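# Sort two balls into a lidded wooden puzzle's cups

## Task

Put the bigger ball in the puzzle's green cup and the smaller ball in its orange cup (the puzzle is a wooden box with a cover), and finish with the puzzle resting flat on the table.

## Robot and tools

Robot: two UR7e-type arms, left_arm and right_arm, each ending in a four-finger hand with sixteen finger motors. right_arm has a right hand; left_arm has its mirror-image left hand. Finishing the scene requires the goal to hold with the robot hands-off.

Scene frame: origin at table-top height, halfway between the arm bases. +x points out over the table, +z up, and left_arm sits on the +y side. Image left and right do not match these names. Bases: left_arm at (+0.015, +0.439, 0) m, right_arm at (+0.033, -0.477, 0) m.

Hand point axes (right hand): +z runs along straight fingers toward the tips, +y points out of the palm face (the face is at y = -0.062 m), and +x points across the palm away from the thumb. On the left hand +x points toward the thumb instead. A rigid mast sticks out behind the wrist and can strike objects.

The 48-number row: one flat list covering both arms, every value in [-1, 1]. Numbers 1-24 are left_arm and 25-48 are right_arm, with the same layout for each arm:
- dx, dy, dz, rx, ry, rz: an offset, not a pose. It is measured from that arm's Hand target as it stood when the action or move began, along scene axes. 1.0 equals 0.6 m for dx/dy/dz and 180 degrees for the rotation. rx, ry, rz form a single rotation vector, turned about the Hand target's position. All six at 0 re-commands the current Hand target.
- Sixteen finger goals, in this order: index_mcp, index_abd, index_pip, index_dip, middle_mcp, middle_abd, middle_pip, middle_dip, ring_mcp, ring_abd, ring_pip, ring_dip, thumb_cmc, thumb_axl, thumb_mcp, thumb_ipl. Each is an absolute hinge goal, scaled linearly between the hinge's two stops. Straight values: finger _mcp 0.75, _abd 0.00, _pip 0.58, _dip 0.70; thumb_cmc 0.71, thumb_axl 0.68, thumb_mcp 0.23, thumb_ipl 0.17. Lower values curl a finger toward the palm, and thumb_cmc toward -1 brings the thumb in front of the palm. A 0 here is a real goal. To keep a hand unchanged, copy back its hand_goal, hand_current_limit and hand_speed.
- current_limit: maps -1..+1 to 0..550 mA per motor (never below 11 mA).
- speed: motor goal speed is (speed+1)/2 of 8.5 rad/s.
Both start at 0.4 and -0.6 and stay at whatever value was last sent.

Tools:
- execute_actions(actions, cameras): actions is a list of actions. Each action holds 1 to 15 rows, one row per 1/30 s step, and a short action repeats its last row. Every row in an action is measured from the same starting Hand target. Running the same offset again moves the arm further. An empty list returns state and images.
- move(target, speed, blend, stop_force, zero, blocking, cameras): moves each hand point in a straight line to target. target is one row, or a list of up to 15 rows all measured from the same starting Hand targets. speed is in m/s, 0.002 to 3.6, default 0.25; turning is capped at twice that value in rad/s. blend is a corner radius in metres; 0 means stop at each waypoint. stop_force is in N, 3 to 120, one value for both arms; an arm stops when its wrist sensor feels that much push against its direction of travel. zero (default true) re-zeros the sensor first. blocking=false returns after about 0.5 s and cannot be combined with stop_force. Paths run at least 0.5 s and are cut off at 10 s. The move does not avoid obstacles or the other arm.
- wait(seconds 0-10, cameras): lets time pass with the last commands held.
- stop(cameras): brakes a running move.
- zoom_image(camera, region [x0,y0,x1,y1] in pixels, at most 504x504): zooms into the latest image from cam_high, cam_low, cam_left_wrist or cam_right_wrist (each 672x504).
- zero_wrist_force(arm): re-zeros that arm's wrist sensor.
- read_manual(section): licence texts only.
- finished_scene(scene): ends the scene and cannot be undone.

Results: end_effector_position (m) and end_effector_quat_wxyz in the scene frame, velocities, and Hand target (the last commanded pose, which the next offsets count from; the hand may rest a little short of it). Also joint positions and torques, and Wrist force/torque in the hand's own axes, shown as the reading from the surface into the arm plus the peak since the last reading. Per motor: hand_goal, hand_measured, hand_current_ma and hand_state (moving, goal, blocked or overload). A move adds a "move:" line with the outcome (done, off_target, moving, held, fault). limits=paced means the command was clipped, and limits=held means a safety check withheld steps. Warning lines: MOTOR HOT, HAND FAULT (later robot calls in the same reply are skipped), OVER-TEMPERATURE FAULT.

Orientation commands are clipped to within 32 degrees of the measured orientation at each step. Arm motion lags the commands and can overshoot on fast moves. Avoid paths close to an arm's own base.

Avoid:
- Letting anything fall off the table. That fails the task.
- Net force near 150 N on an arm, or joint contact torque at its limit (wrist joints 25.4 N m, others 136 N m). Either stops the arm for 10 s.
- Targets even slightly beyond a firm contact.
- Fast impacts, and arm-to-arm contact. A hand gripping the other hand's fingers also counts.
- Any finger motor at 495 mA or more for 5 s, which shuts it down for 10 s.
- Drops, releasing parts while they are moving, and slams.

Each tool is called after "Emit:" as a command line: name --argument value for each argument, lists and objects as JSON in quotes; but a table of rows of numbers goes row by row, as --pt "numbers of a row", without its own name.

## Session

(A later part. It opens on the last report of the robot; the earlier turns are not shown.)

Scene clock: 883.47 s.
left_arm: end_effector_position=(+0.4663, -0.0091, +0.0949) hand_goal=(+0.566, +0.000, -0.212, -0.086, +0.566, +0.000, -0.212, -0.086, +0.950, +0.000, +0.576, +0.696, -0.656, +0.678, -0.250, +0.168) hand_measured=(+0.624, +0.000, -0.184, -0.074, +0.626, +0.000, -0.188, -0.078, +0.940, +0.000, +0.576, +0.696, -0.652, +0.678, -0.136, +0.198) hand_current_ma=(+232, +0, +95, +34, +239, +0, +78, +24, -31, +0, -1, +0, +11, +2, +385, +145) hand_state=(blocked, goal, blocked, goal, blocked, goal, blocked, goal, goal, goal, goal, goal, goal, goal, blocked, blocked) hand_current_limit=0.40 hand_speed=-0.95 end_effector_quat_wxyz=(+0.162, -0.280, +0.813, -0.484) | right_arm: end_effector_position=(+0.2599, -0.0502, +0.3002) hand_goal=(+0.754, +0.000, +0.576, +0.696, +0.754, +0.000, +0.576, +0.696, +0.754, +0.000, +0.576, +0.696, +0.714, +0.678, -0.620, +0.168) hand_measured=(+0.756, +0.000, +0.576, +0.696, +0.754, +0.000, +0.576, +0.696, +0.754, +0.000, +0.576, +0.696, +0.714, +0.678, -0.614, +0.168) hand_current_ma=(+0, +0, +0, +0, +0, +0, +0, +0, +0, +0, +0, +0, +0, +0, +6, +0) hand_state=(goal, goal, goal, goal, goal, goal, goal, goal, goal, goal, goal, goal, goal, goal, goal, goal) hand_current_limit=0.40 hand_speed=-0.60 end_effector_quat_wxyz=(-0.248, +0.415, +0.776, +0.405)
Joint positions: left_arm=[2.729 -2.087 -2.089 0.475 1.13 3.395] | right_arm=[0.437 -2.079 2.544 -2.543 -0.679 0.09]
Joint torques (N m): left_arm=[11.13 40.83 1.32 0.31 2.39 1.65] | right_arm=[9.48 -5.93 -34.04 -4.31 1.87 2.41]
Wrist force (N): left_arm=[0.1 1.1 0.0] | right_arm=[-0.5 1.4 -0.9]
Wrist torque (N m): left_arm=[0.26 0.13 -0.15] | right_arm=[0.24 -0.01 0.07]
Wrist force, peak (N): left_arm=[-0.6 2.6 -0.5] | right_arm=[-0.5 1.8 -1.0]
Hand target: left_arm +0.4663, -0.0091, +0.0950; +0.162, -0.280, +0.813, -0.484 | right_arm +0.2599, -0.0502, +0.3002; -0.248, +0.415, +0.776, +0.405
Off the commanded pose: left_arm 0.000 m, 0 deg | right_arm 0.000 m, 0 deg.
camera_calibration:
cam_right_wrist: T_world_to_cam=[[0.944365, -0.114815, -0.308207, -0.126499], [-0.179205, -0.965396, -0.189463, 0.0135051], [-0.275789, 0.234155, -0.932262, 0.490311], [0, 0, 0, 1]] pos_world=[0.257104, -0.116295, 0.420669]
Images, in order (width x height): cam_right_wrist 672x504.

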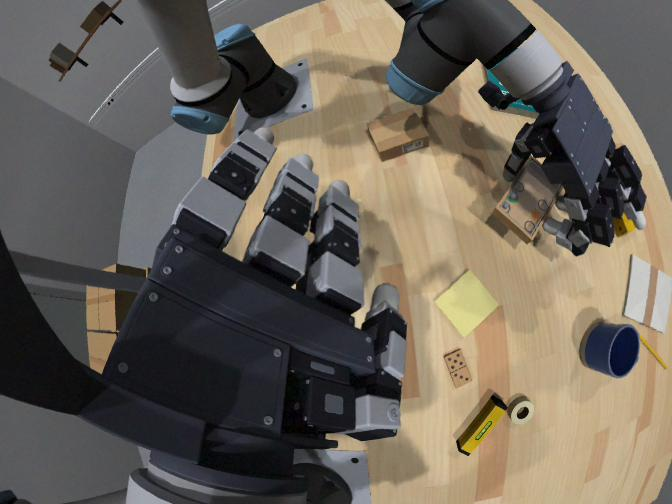

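Emit:
move --pt "0 0 0 -0.0689 0.0559 0 0.565 0 -0.212 -0.087 0.565 0 -0.212 -0.087 0.95 0 0.576 0.696 -0.657 0.678 -0.25 0.168 0.4 -0.95 0 0 0 0 0 0 0.754 0 0.576 0.696 0.754 0 0.576 0.696 0.754 0 0.576 0.696 0.714 0.678 -0.62 0.168 0.4 -0.6" --pt "0 0 0 -0.03054 0.01535 0 0.565 0 -0.212 -0.087 0.565 0 -0.212 -0.087 0.95 0 0.576 0.696 -0.657 0.678 -0.25 0.168 0.4 -0.95 0 0 0 0 0 0 0.754 0 0.576 0.696 0.754 0 0.576 0.696 0.754 0 0.576 0.696 0.714 0.678 -0.62 0.168 0.4 -0.6" --pt "0 0 0 -0.00867 0.00067 0 0.565 0 -0.212 -0.087 0.565 0 -0.212 -0.087 0.95 0 0.576 0.696 -0.657 0.678 -0.25 0.168 0.4 -0.95 0 0 0 0 0 0 0.754 0 0.576 0.696 0.754 0 0.576 0.696 0.754 0 0.576 0.696 0.714 0.678 -0.62 0.168 0.4 -0.6" --speed '[0.15, 0.12, 0.05]' --cameras '["cam_right_wrist"]'

Emit:
zoom_image --camera "cam_right_wrist" --region '[500, 150, 560, 220]'

Scene clock: 925.43 s.
left_arm: end_effector_position=(+0.4663, -0.0092, +0.0950) hand_goal=(+0.566, +0.000, -0.212, -0.086, +0.566, +0.000, -0.212, -0.086, +0.950, +0.000, +0.576, +0.696, -0.656, +0.678, -0.250, +0.168) hand_measured=(+0.624, +0.000, -0.184, -0.074, +0.626, +0.000, -0.188, -0.078, +0.940, +0.000, +0.576, +0.696, -0.652, +0.678, -0.136, +0.198) hand_current_ma=(+231, +0, +95, +34, +239, +0, +78, +24, -31, +0, -1, +0, +9, +2, +385, +145) hand_state=(blocked, goal, blocked, goal, blocked, goal, blocked, goal, goal, goal, goal, goal, goal, goal, blocked, blocked) hand_current_limit=0.40 hand_speed=-0.95 end_effector_quat_wxyz=(+0.157, -0.282, +0.807, -0.494) end_effector_velocity=(+0.000, -0.001, +0.001) end_effector_angular_velocity=(-0.006, +0.002, -0.002) | right_arm: end_effector_position=(+0.2599, -0.0502, +0.3002) hand_goal=(+0.754, +0.000, +0.576, +0.696, +0.754, +0.000, +0.576, +0.696, +0.754, +0.000, +0.576, +0.696, +0.714, +0.678, -0.620, +0.168) hand_measured=(+0.756, +0.000, +0.576, +0.696, +0.754, +0.000, +0.576, +0.696, +0.754, +0.000, +0.576, +0.696, +0.714, +0.678, -0.614, +0.168) hand_current_ma=(+0, +0, +0, +0, +0, +0, +0, +0, +0, +0, +0, +0, +0, +0, +6, +0) hand_state=(goal, goal, goal, goal, goal, goal, goal, goal, goal, goal, goal, goal, goal, goal, goal, goal) hand_current_limit=0.40 hand_speed=-0.60 end_effector_quat_wxyz=(-0.248, +0.415, +0.776, +0.405)
Joint positions: left_arm=[2.739 -2.096 -2.094 0.505 1.108 3.376] | right_arm=[0.437 -2.079 2.544 -2.543 -0.679 0.09]
Joint velocities: left_arm=[0.001 -0.001 0.001 0.002 -0.006 -0.004] | right_arm=[within noise]
Joint torques (N m): left_arm=[12.05 26.11 23.18 4.25 -2.97 -2.36] | right_arm=[9.01 -5.26 -33.79 -4.35 1.95 2.32]
Wrist force (N): left_arm=[0.1 1.1 0.2] | right_arm=[-0.4 1.7 -0.6]
Wrist torque (N m): left_arm=[0.24 0.14 -0.20] | right_arm=[0.25 -0.04 0.09]
Wrist force, peak (N): left_arm=[-0.2 1.8 0.1] | right_arm=[-0.7 1.8 -0.8]
Hand target: left_arm +0.4663, -0.0091, +0.0950; +0.157, -0.282, +0.807, -0.494 | right_arm +0.2599, -0.0502, +0.3002; -0.248, +0.415, +0.776, +0.405
Off the commanded pose: left_arm 0.000 m, 0 deg | right_arm 0.000 m, 0 deg.
move: done
camera_calibration:
cam_right_wrist: T_world_to_cam=[[0.944365, -0.114815, -0.308207, -0.126499], [-0.179205, -0.965396, -0.189463, 0.0135051], [-0.275789, 0.234155, -0.932262, 0.490311], [0, 0, 0, 1]] pos_world=[0.257104, -0.116295, 0.420669]
Images, in order (width x height): cam_right_wrist 672x504.

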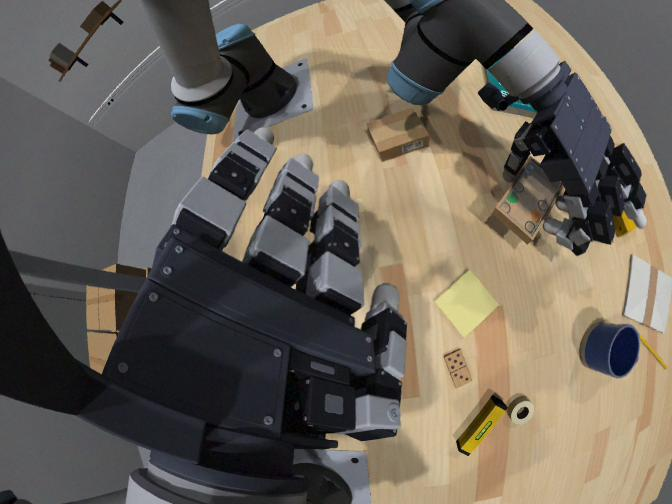

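Scaled by 7.200 from the camera's 672x504 image, which has a finer 960x720 frame.

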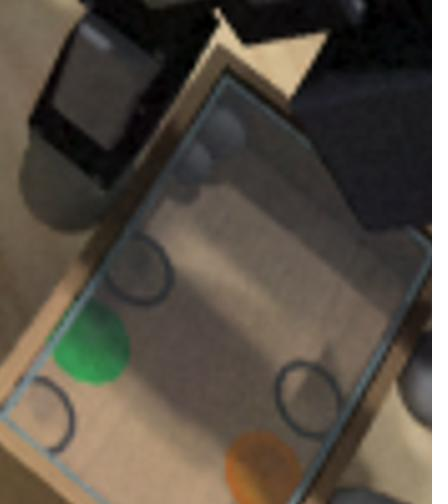

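Emit:
execute_actions --actions '[[[0,0,0,0.00948,-0.00145,0,0.565,0,-0.212,-0.087,0.565,0,-0.212,-0.087,0.95,0,0.576,0.696,-0.657,0.678,-0.25,0.168,0.4,-0.95,0,0,0,0,0,0,0.754,0,0.576,0.696,0.754,0,0.576,0.696,0.754,0,0.576,0.696,0.714,0.678,-0.62,0.168,0.4,-0.6]],[[0,0,0,0.01432,-0.00035,0,0.565,0,-0.212,-0.087,0.565,0,-0.212,-0.087,0.95,0,0.576,0.696,-0.657,0.678,-0.25,0.168,0.4,-0.95,0,0,0,0,0,0,0.754,0,0.576,0.696,0.754,0,0.576,0.696,0.754,0,0.576,0.696,0.714,0.678,-0.62,0.168,0.4,-0.6],[0,0,0,0.02549,-0.00043,0,0.565,0,-0.212,-0.087,0.565,0,-0.212,-0.087,0.95,0,0.576,0.696,-0.657,0.678,-0.25,0.168,0.4,-0.95,0,0,0,0,0,0,0.754,0,0.576,0.696,0.754,0,0.576,0.696,0.754,0,0.576,0.696,0.714,0.678,-0.62,0.168,0.4,-0.6],[0,0,0,0.03435,-0.0005,0,0.565,0,-0.212,-0.087,0.565,0,-0.212,-0.087,0.95,0,0.576,0.696,-0.657,0.678,-0.25,0.168,0.4,-0.95,0,0,0,0,0,0,0.754,0,0.576,0.696,0.754,0,0.576,0.696,0.754,0,0.576,0.696,0.714,0.678,-0.62,0.168,0.4,-0.6],[0,0,0,0.04004,-0.00055,0,0.565,0,-0.212,-0.087,0.565,0,-0.212,-0.087,0.95,0,0.576,0.696,-0.657,0.678,-0.25,0.168,0.4,-0.95,0,0,0,0,0,0,0.754,0,0.576,0.696,0.754,0,0.576,0.696,0.754,0,0.576,0.696,0.714,0.678,-0.62,0.168,0.4,-0.6],[0,0,0,0.042,-0.00056,0,0.565,0,-0.212,-0.087,0.565,0,-0.212,-0.087,0.95,0,0.576,0.696,-0.657,0.678,-0.25,0.168,0.4,-0.95,0,0,0,0,0,0,0.754,0,0.576,0.696,0.754,0,0.576,0.696,0.754,0,0.576,0.696,0.714,0.678,-0.62,0.168,0.4,-0.6],[0,0,0,0.04004,-0.00055,0,0.565,0,-0.212,-0.087,0.565,0,-0.212,-0.087,0.95,0,0.576,0.696,-0.657,0.678,-0.25,0.168,0.4,-0.95,0,0,0,0,0,0,0.754,0,0.576,0.696,0.754,0,0.576,0.696,0.754,0,0.576,0.696,0.714,0.678,-0.62,0.168,0.4,-0.6],[0,0,0,0.03435,-0.0005,0,0.565,0,-0.212,-0.087,0.565,0,-0.212,-0.087,0.95,0,0.576,0.696,-0.657,0.678,-0.25,0.168,0.4,-0.95,0,0,0,0,0,0,0.754,0,0.576,0.696,0.754,0,0.576,0.696,0.754,0,0.576,0.696,0.714,0.678,-0.62,0.168,0.4,-0.6],[0,0,0,0.02549,-0.00043,0,0.565,0,-0.212,-0.087,0.565,0,-0.212,-0.087,0.95,0,0.576,0.696,-0.657,0.678,-0.25,0.168,0.4,-0.95,0,0,0,0,0,0,0.754,0,0.576,0.696,0.754,0,0.576,0.696,0.754,0,0.576,0.696,0.714,0.678,-0.62,0.168,0.4,-0.6],[0,0,0,0.01432,-0.00035,0,0.565,0,-0.212,-0.087,0.565,0,-0.212,-0.087,0.95,0,0.576,0.696,-0.657,0.678,-0.25,0.168,0.4,-0.95,0,0,0,0,0,0,0.754,0,0.576,0.696,0.754,0,0.576,0.696,0.754,0,0.576,0.696,0.714,0.678,-0.62,0.168,0.4,-0.6],[0,0,0,0.00195,-0.00025,0,0.565,0,-0.212,-0.087,0.565,0,-0.212,-0.087,0.95,0,0.576,0.696,-0.657,0.678,-0.25,0.168,0.4,-0.95,0,0,0,0,0,0,0.754,0,0.576,0.696,0.754,0,0.576,0.696,0.754,0,0.576,0.696,0.714,0.678,-0.62,0.168,0.4,-0.6],[0,0,0,-0.01043,-0.00015,0,0.565,0,-0.212,-0.087,0.565,0,-0.212,-0.087,0.95,0,0.576,0.696,-0.657,0.678,-0.25,0.168,0.4,-0.95,0,0,0,0,0,0,0.754,0,0.576,0.696,0.754,0,0.576,0.696,0.754,0,0.576,0.696,0.714,0.678,-0.62,0.168,0.4,-0.6],[0,0,0,-0.02159,-0.00007,0,0.565,0,-0.212,-0.087,0.565,0,-0.212,-0.087,0.95,0,0.576,0.696,-0.657,0.678,-0.25,0.168,0.4,-0.95,0,0,0,0,0,0,0.754,0,0.576,0.696,0.754,0,0.576,0.696,0.754,0,0.576,0.696,0.714,0.678,-0.62,0.168,0.4,-0.6],[0,0,0,-0.03045,0,0,0.565,0,-0.212,-0.087,0.565,0,-0.212,-0.087,0.95,0,0.576,0.696,-0.657,0.678,-0.25,0.168,0.4,-0.95,0,0,0,0,0,0,0.754,0,0.576,0.696,0.754,0,0.576,0.696,0.754,0,0.576,0.696,0.714,0.678,-0.62,0.168,0.4,-0.6],[0,0,0,-0.03614,0.00005,0,0.565,0,-0.212,-0.087,0.565,0,-0.212,-0.087,0.95,0,0.576,0.696,-0.657,0.678,-0.25,0.168,0.4,-0.95,0,0,0,0,0,0,0.754,0,0.576,0.696,0.754,0,0.576,0.696,0.754,0,0.576,0.696,0.714,0.678,-0.62,0.168,0.4,-0.6],[0,0,0,-0.0381,0.00006,0,0.565,0,-0.212,-0.087,0.565,0,-0.212,-0.087,0.95,0,0.576,0.696,-0.657,0.678,-0.25,0.168,0.4,-0.95,0,0,0,0,0,0,0.754,0,0.576,0.696,0.754,0,0.576,0.696,0.754,0,0.576,0.696,0.714,0.678,-0.62,0.168,0.4,-0.6]],[[0,0,0,0.00196,-0.00002,0,0.565,0,-0.212,-0.087,0.565,0,-0.212,-0.087,0.95,0,0.576,0.696,-0.657,0.678,-0.25,0.168,0.4,-0.95,0,0,0,0,0,0,0.754,0,0.576,0.696,0.754,0,0.576,0.696,0.754,0,0.576,0.696,0.714,0.678,-0.62,0.168,0.4,-0.6],[0,0,0,0.00765,-0.00006,0,0.565,0,-0.212,-0.087,0.565,0,-0.212,-0.087,0.95,0,0.576,0.696,-0.657,0.678,-0.25,0.168,0.4,-0.95,0,0,0,0,0,0,0.754,0,0.576,0.696,0.754,0,0.576,0.696,0.754,0,0.576,0.696,0.714,0.678,-0.62,0.168,0.4,-0.6],[0,0,0,0.01651,-0.00013,0,0.565,0,-0.212,-0.087,0.565,0,-0.212,-0.087,0.95,0,0.576,0.696,-0.657,0.678,-0.25,0.168,0.4,-0.95,0,0,0,0,0,0,0.754,0,0.576,0.696,0.754,0,0.576,0.696,0.754,0,0.576,0.696,0.714,0.678,-0.62,0.168,0.4,-0.6],[0,0,0,0.02767,-0.00022,0,0.565,0,-0.212,-0.087,0.565,0,-0.212,-0.087,0.95,0,0.576,0.696,-0.657,0.678,-0.25,0.168,0.4,-0.95,0,0,0,0,0,0,0.754,0,0.576,0.696,0.754,0,0.576,0.696,0.754,0,0.576,0.696,0.714,0.678,-0.62,0.168,0.4,-0.6],[0,0,0,0.04356,0.0024,0,0.565,0,-0.212,-0.087,0.565,0,-0.212,-0.087,0.95,0,0.576,0.696,-0.657,0.678,-0.25,0.168,0.4,-0.95,0,0,0,0,0,0,0.754,0,0.576,0.696,0.754,0,0.576,0.696,0.754,0,0.576,0.696,0.714,0.678,-0.62,0.168,0.4,-0.6]]]' --cameras '["cam_right_wrist"]'

Emit:
zoom_image --camera "cam_right_wrist" --region '[500, 150, 570, 235]'

Emit:
execute_actions --actions '[]' --cameras '["cam_right_wrist"]'

Emit:
zoom_image --camera "cam_right_wrist" --region '[500, 150, 570, 235]'

Scene clock: 969.10 s.
left_arm: end_effector_position=(+0.4664, -0.0091, +0.0949) hand_goal=(+0.566, +0.000, -0.212, -0.086, +0.566, +0.000, -0.212, -0.086, +0.950, +0.000, +0.576, +0.696, -0.656, +0.678, -0.250, +0.168) hand_measured=(+0.624, +0.000, -0.184, -0.074, +0.626, +0.000, -0.188, -0.078, +0.940, +0.000, +0.576, +0.696, -0.652, +0.678, -0.136, +0.198) hand_current_ma=(+231, +0, +95, +34, +239, +0, +78, +24, -31, +0, -1, +0, +10, +2, +385, +145) hand_state=(blocked, goal, blocked, goal, blocked, goal, blocked, goal, goal, goal, goal, goal, goal, goal, blocked, blocked) hand_current_limit=0.40 hand_speed=-0.95 end_effector_quat_wxyz=(+0.163, -0.280, +0.819, -0.475) | right_arm: end_effector_position=(+0.2599, -0.0502, +0.3002) hand_goal=(+0.754, +0.000, +0.576, +0.696, +0.754, +0.000, +0.576, +0.696, +0.754, +0.000, +0.576, +0.696, +0.714, +0.678, -0.620, +0.168) hand_measured=(+0.756, +0.000, +0.576, +0.696, +0.754, +0.000, +0.576, +0.696, +0.754, +0.000, +0.576, +0.696, +0.714, +0.678, -0.614, +0.168) hand_current_ma=(+0, +0, +0, +0, +0, +0, +0, +0, +0, +0, +0, +0, +0, +0, +6, +0) hand_state=(goal, goal, goal, goal, goal, goal, goal, goal, goal, goal, goal, goal, goal, goal, goal, goal) hand_current_limit=0.40 hand_speed=-0.60 end_effector_quat_wxyz=(-0.248, +0.415, +0.776, +0.405)
Joint positions: left_arm=[2.723 -2.08 -2.083 0.445 1.144 3.406] | right_arm=[0.437 -2.079 2.544 -2.543 -0.679 0.09]
Joint torques (N m): left_arm=[-6.54 40.73 1.69 0.03 2.44 1.48] | right_arm=[9.07 -5.51 -34.12 -4.32 2.06 2.4]
Wrist force (N): left_arm=[-0.2 1.3 0.2] | right_arm=[-0.3 1.5 -0.6]
Wrist torque (N m): left_arm=[0.25 0.17 -0.36] | right_arm=[0.22 -0.04 0.09]
Wrist force, peak (N): left_arm=[-1.6 3.3 -0.4] | right_arm=[-0.6 1.7 -0.9]
Hand target: left_arm +0.4663, -0.0091, +0.0950; +0.163, -0.280, +0.819, -0.475 | right_arm +0.2599, -0.0502, +0.3002; -0.248, +0.415, +0.776, +0.405
Off the commanded pose: left_arm 0.000 m, 0 deg | right_arm 0.000 m, 0 deg.
camera_calibration:
cam_right_wrist: T_world_to_cam=[[0.944365, -0.114815, -0.308207, -0.126499], [-0.179205, -0.965396, -0.189463, 0.0135051], [-0.275789, 0.234155, -0.932262, 0.490311], [0, 0, 0, 1]] pos_world=[0.257104, -0.116295, 0.420669]
Images, in order (width x height): cam_right_wrist 672x504.

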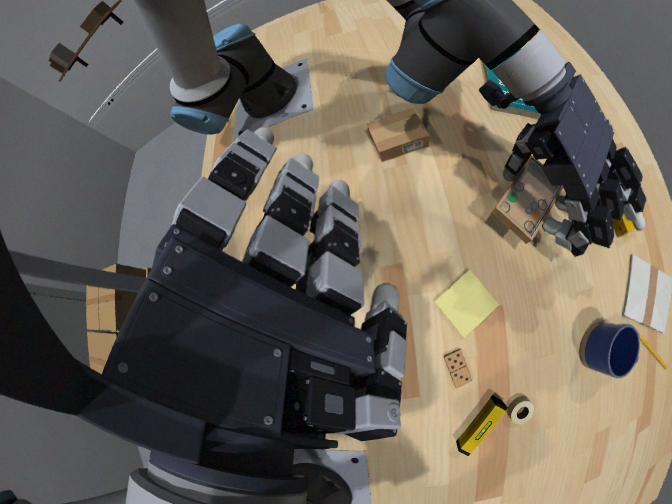

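Scaled by 5.929 from the camera's 672x504 image, which has a finer 960x720 frame.

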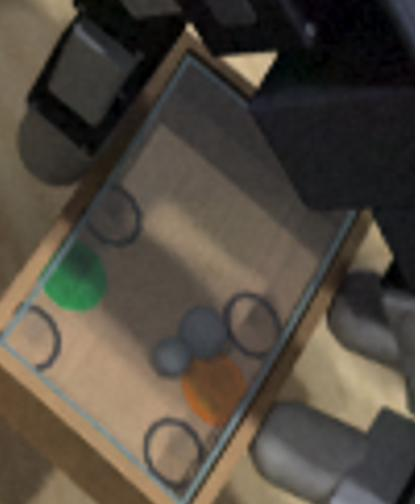

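Scene clock: 969.10 s.
left_arm: end_effector_position=(+0.4664, -0.0091, +0.0949) hand_goal=(+0.566, +0.000, -0.212, -0.086, +0.566, +0.000, -0.212, -0.086, +0.950, +0.000, +0.576, +0.696, -0.656, +0.678, -0.250, +0.168) hand_measured=(+0.624, +0.000, -0.184, -0.074, +0.626, +0.000, -0.188, -0.078, +0.940, +0.000, +0.576, +0.696, -0.652, +0.678, -0.136, +0.198) hand_current_ma=(+231, +0, +95, +34, +239, +0, +78, +24, -31, +0, -1, +0, +10, +2, +385, +145) hand_state=(blocked, goal, blocked, goal, blocked, goal, blocked, goal, goal, goal, goal, goal, goal, goal, blocked, blocked) hand_current_limit=0.40 hand_speed=-0.95 end_effector_quat_wxyz=(+0.163, -0.280, +0.819, -0.475) | right_arm: end_effector_position=(+0.2599, -0.0502, +0.3002) hand_goal=(+0.754, +0.000, +0.576, +0.696, +0.754, +0.000, +0.576, +0.696, +0.754, +0.000, +0.576, +0.696, +0.714, +0.678, -0.620, +0.168) hand_measured=(+0.756, +0.000, +0.576, +0.696, +0.754, +0.000, +0.576, +0.696, +0.754, +0.000, +0.576, +0.696, +0.714, +0.678, -0.614, +0.168) hand_current_ma=(+0, +0, +0, +0, +0, +0, +0, +0, +0, +0, +0, +0, +0, +0, +6, +0) hand_state=(goal, goal, goal, goal, goal, goal, goal, goal, goal, goal, goal, goal, goal, goal, goal, goal) hand_current_limit=0.40 hand_speed=-0.60 end_effector_quat_wxyz=(-0.248, +0.415, +0.776, +0.405)
Joint positions: left_arm=[2.723 -2.08 -2.083 0.445 1.144 3.406] | right_arm=[0.437 -2.079 2.544 -2.543 -0.679 0.09]
Joint velocities: within noise
Joint torques (N m): left_arm=[-6.54 40.73 1.69 0.03 2.44 1.48] | right_arm=[9.07 -5.51 -34.12 -4.32 2.06 2.4]
Wrist force (N): left_arm=[-0.2 1.3 0.2] | right_arm=[-0.3 1.5 -0.6]
Wrist torque (N m): left_arm=[0.25 0.17 -0.36] | right_arm=[0.22 -0.04 0.09]
Wrist force, peak (N): left_arm=[-0.2 1.3 0.2] | right_arm=[-0.3 1.5 -0.6]
Hand target: left_arm +0.4663, -0.0091, +0.0950; +0.163, -0.280, +0.819, -0.475 | right_arm +0.2599, -0.0502, +0.3002; -0.248, +0.415, +0.776, +0.405
Off the commanded pose: left_arm 0.000 m, 0 deg | right_arm 0.000 m, 0 deg.
camera_calibration:
cam_right_wrist: T_world_to_cam=[[0.944365, -0.114815, -0.308207, -0.126499], [-0.179205, -0.965396, -0.189463, 0.0135051], [-0.275789, 0.234155, -0.932262, 0.490311], [0, 0, 0, 1]] pos_world=[0.257104, -0.116295, 0.420669]
Images, in order (width x height): cam_right_wrist 672x504.

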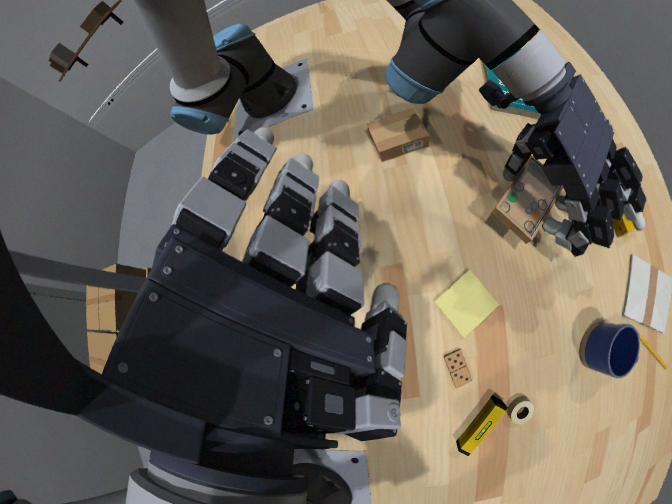

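Scaled by 5.929 from the camera's 672x504 image, which has a finer 960x720 frame.

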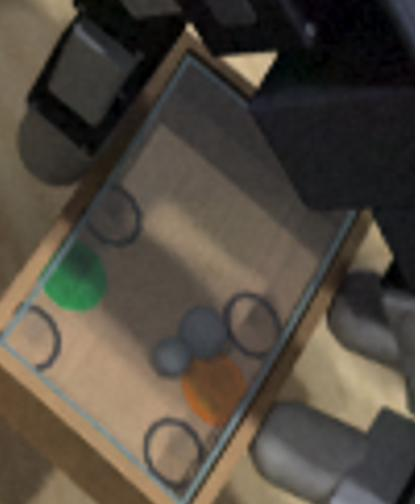

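Emit:
execute_actions --actions '[]' --cameras '["cam_right_wrist"]'

Emit:
zoom_image --camera "cam_right_wrist" --region '[500, 150, 570, 235]'

Scene clock: 974.90 s.
left_arm: end_effector_position=(+0.4663, -0.0091, +0.0950) hand_goal=(+0.566, +0.000, -0.212, -0.086, +0.566, +0.000, -0.212, -0.086, +0.950, +0.000, +0.576, +0.696, -0.656, +0.678, -0.250, +0.168) hand_measured=(+0.624, +0.000, -0.184, -0.074, +0.626, +0.000, -0.188, -0.078, +0.940, +0.000, +0.576, +0.696, -0.652, +0.678, -0.136, +0.198) hand_current_ma=(+231, +0, +95, +34, +239, +0, +78, +24, -31, +0, -1, +0, +10, +2, +385, +145) hand_state=(blocked, goal, blocked, goal, blocked, goal, blocked, goal, goal, goal, goal, goal, goal, goal, blocked, blocked) hand_current_limit=0.40 hand_speed=-0.95 end_effector_quat_wxyz=(+0.163, -0.280, +0.819, -0.475) | right_arm: end_effector_position=(+0.2599, -0.0502, +0.3002) hand_goal=(+0.754, +0.000, +0.576, +0.696, +0.754, +0.000, +0.576, +0.696, +0.754, +0.000, +0.576, +0.696, +0.714, +0.678, -0.620, +0.168) hand_measured=(+0.756, +0.000, +0.576, +0.696, +0.754, +0.000, +0.576, +0.696, +0.754, +0.000, +0.576, +0.696, +0.714, +0.678, -0.614, +0.168) hand_current_ma=(+0, +0, +0, +0, +0, +0, +0, +0, +0, +0, +0, +0, +0, +0, +6, +0) hand_state=(goal, goal, goal, goal, goal, goal, goal, goal, goal, goal, goal, goal, goal, goal, goal, goal) hand_current_limit=0.40 hand_speed=-0.60 end_effector_quat_wxyz=(-0.248, +0.415, +0.776, +0.405)
Joint positions: left_arm=[2.723 -2.08 -2.083 0.445 1.144 3.406] | right_arm=[0.437 -2.079 2.544 -2.543 -0.679 0.09]
Joint velocities: within noise
Joint torques (N m): left_arm=[-8.08 40.82 2 1.36 2.22 1.37] | right_arm=[8.64 -4.55 -34.2 -4.3 2.04 2.52]
Wrist force (N): left_arm=[-0.1 1.2 0.0] | right_arm=[-0.5 1.7 -0.7]
Wrist torque (N m): left_arm=[0.25 0.16 -0.36] | right_arm=[0.27 -0.02 0.07]
Wrist force, peak (N): left_arm=[0.0 1.5 0.1] | right_arm=[-0.5 1.8 -1.0]
Hand target: left_arm +0.4663, -0.0091, +0.0950; +0.163, -0.280, +0.819, -0.475 | right_arm +0.2599, -0.0502, +0.3002; -0.248, +0.415, +0.776, +0.405
Off the commanded pose: left_arm 0.000 m, 0 deg | right_arm 0.000 m, 0 deg.
camera_calibration:
cam_right_wrist: T_world_to_cam=[[0.944365, -0.114815, -0.308207, -0.126499], [-0.179205, -0.965396, -0.189463, 0.0135051], [-0.275789, 0.234155, -0.932262, 0.490311], [0, 0, 0, 1]] pos_world=[0.257104, -0.116295, 0.420669]
Images, in order (width x height): cam_right_wrist 672x504.

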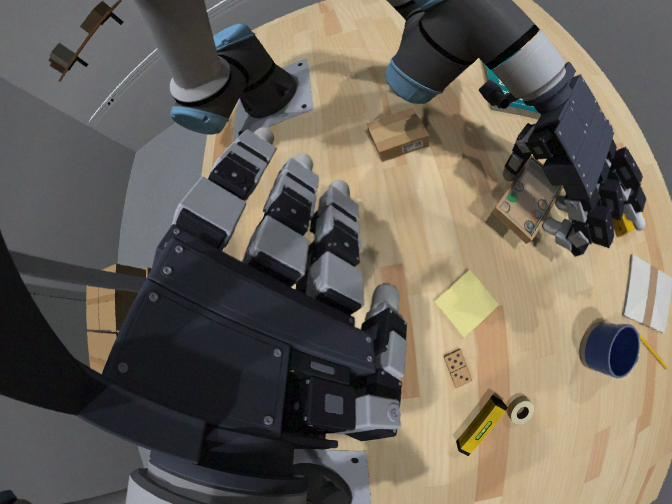

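Scaled by 5.929 from the camera's 672x504 image, which has a finer 960x720 frame.

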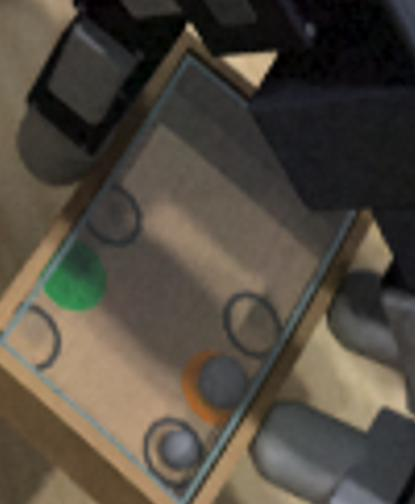

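Emit:
move --pt "0 0 0 -0.08794 -0.03182 0 0.565 0 -0.212 -0.087 0.565 0 -0.212 -0.087 0.95 0 0.576 0.696 -0.657 0.678 -0.25 0.168 0.4 -0.95 0 0 0 0 0 0 0.754 0 0.576 0.696 0.754 0 0.576 0.696 0.754 0 0.576 0.696 0.714 0.678 -0.62 0.168 0.4 -0.6" --pt "0 0 0 -0.07476 0.05557 0 0.565 0 -0.212 -0.087 0.565 0 -0.212 -0.087 0.95 0 0.576 0.696 -0.657 0.678 -0.25 0.168 0.4 -0.95 0 0 0 0 0 0 0.754 0 0.576 0.696 0.754 0 0.576 0.696 0.754 0 0.576 0.696 0.714 0.678 -0.62 0.168 0.4 -0.6" --pt "0 0 0 -0.0364 0.01503 0 0.565 0 -0.212 -0.087 0.565 0 -0.212 -0.087 0.95 0 0.576 0.696 -0.657 0.678 -0.25 0.168 0.4 -0.95 0 0 0 0 0 0 0.754 0 0.576 0.696 0.754 0 0.576 0.696 0.754 0 0.576 0.696 0.714 0.678 -0.62 0.168 0.4 -0.6" --pt "0 0 0 -0.01063 -0.00015 0 0.565 0 -0.212 -0.087 0.565 0 -0.212 -0.087 0.95 0 0.576 0.696 -0.657 0.678 -0.25 0.168 0.4 -0.95 0 0 0 0 0 0 0.754 0 0.576 0.696 0.754 0 0.576 0.696 0.754 0 0.576 0.696 0.714 0.678 -0.62 0.168 0.4 -0.6" --speed '[0.15, 0.15, 0.12, 0.05]' --cameras '["cam_right_wrist"]'

Emit:
zoom_image --camera "cam_right_wrist" --region '[500, 150, 570, 235]'

Scene clock: 996.57 s.
left_arm: end_effector_position=(+0.4663, -0.0092, +0.0950) hand_goal=(+0.566, +0.000, -0.212, -0.086, +0.566, +0.000, -0.212, -0.086, +0.950, +0.000, +0.576, +0.696, -0.656, +0.678, -0.250, +0.168) hand_measured=(+0.622, +0.000, -0.184, -0.074, +0.624, +0.000, -0.188, -0.078, +0.940, +0.000, +0.576, +0.696, -0.652, +0.678, -0.136, +0.198) hand_current_ma=(+228, +0, +95, +34, +237, +0, +78, +24, -31, +0, -1, +0, +10, +2, +385, +148) hand_state=(blocked, goal, blocked, goal, blocked, goal, blocked, goal, goal, goal, goal, goal, goal, goal, blocked, blocked) hand_current_limit=0.40 hand_speed=-0.95 end_effector_quat_wxyz=(+0.158, -0.282, +0.811, -0.488) end_effector_velocity=(-0.001, -0.001, +0.001) end_effector_angular_velocity=(-0.006, +0.002, -0.003) | right_arm: end_effector_position=(+0.2599, -0.0502, +0.3002) hand_goal=(+0.754, +0.000, +0.576, +0.696, +0.754, +0.000, +0.576, +0.696, +0.754, +0.000, +0.576, +0.696, +0.714, +0.678, -0.620, +0.168) hand_measured=(+0.756, +0.000, +0.576, +0.696, +0.754, +0.000, +0.576, +0.696, +0.754, +0.000, +0.576, +0.696, +0.714, +0.678, -0.614, +0.168) hand_current_ma=(+0, +0, +0, +0, +0, +0, +0, +0, +0, +0, +0, +0, +0, +0, +6, +0) hand_state=(goal, goal, goal, goal, goal, goal, goal, goal, goal, goal, goal, goal, goal, goal, goal, goal) hand_current_limit=0.40 hand_speed=-0.60 end_effector_quat_wxyz=(-0.248, +0.415, +0.776, +0.405)
Joint positions: left_arm=[2.735 -2.09 -2.091 0.485 1.118 3.384] | right_arm=[0.437 -2.079 2.544 -2.543 -0.679 0.09]
Joint velocities: left_arm=[0.001 -0.001 0 0.003 -0.007 -0.004] | right_arm=[within noise]
Joint torques (N m): left_arm=[11.69 26.5 22.15 4.24 -3.13 -2.28] | right_arm=[8.75 -4.94 -34.15 -4.39 2.2 2.4]
Wrist force (N): left_arm=[0.1 1.0 -0.3] | right_arm=[-0.6 1.6 -0.7]
Wrist torque (N m): left_arm=[0.27 0.14 -0.20] | right_arm=[0.24 0.00 0.06]
Wrist force, peak (N): left_arm=[-0.4 1.7 -0.3] | right_arm=[-0.5 1.9 -0.9]
Hand target: left_arm +0.4663, -0.0091, +0.0950; +0.158, -0.282, +0.810, -0.488 | right_arm +0.2599, -0.0502, +0.3002; -0.248, +0.415, +0.776, +0.405
Off the commanded pose: left_arm 0.000 m, 0 deg | right_arm 0.000 m, 0 deg.
move: done
camera_calibration:
cam_right_wrist: T_world_to_cam=[[0.944365, -0.114815, -0.308207, -0.126499], [-0.179205, -0.965396, -0.189463, 0.0135051], [-0.275789, 0.234155, -0.932262, 0.490311], [0, 0, 0, 1]] pos_world=[0.257104, -0.116295, 0.420669]
Images, in order (width x height): cam_right_wrist 672x504.

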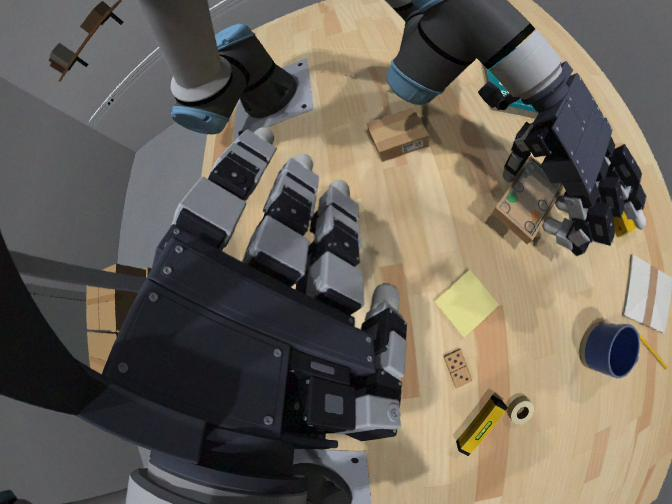

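Scaled by 5.929 from the camera's 672x504 image, which has a finer 960x720 frame.

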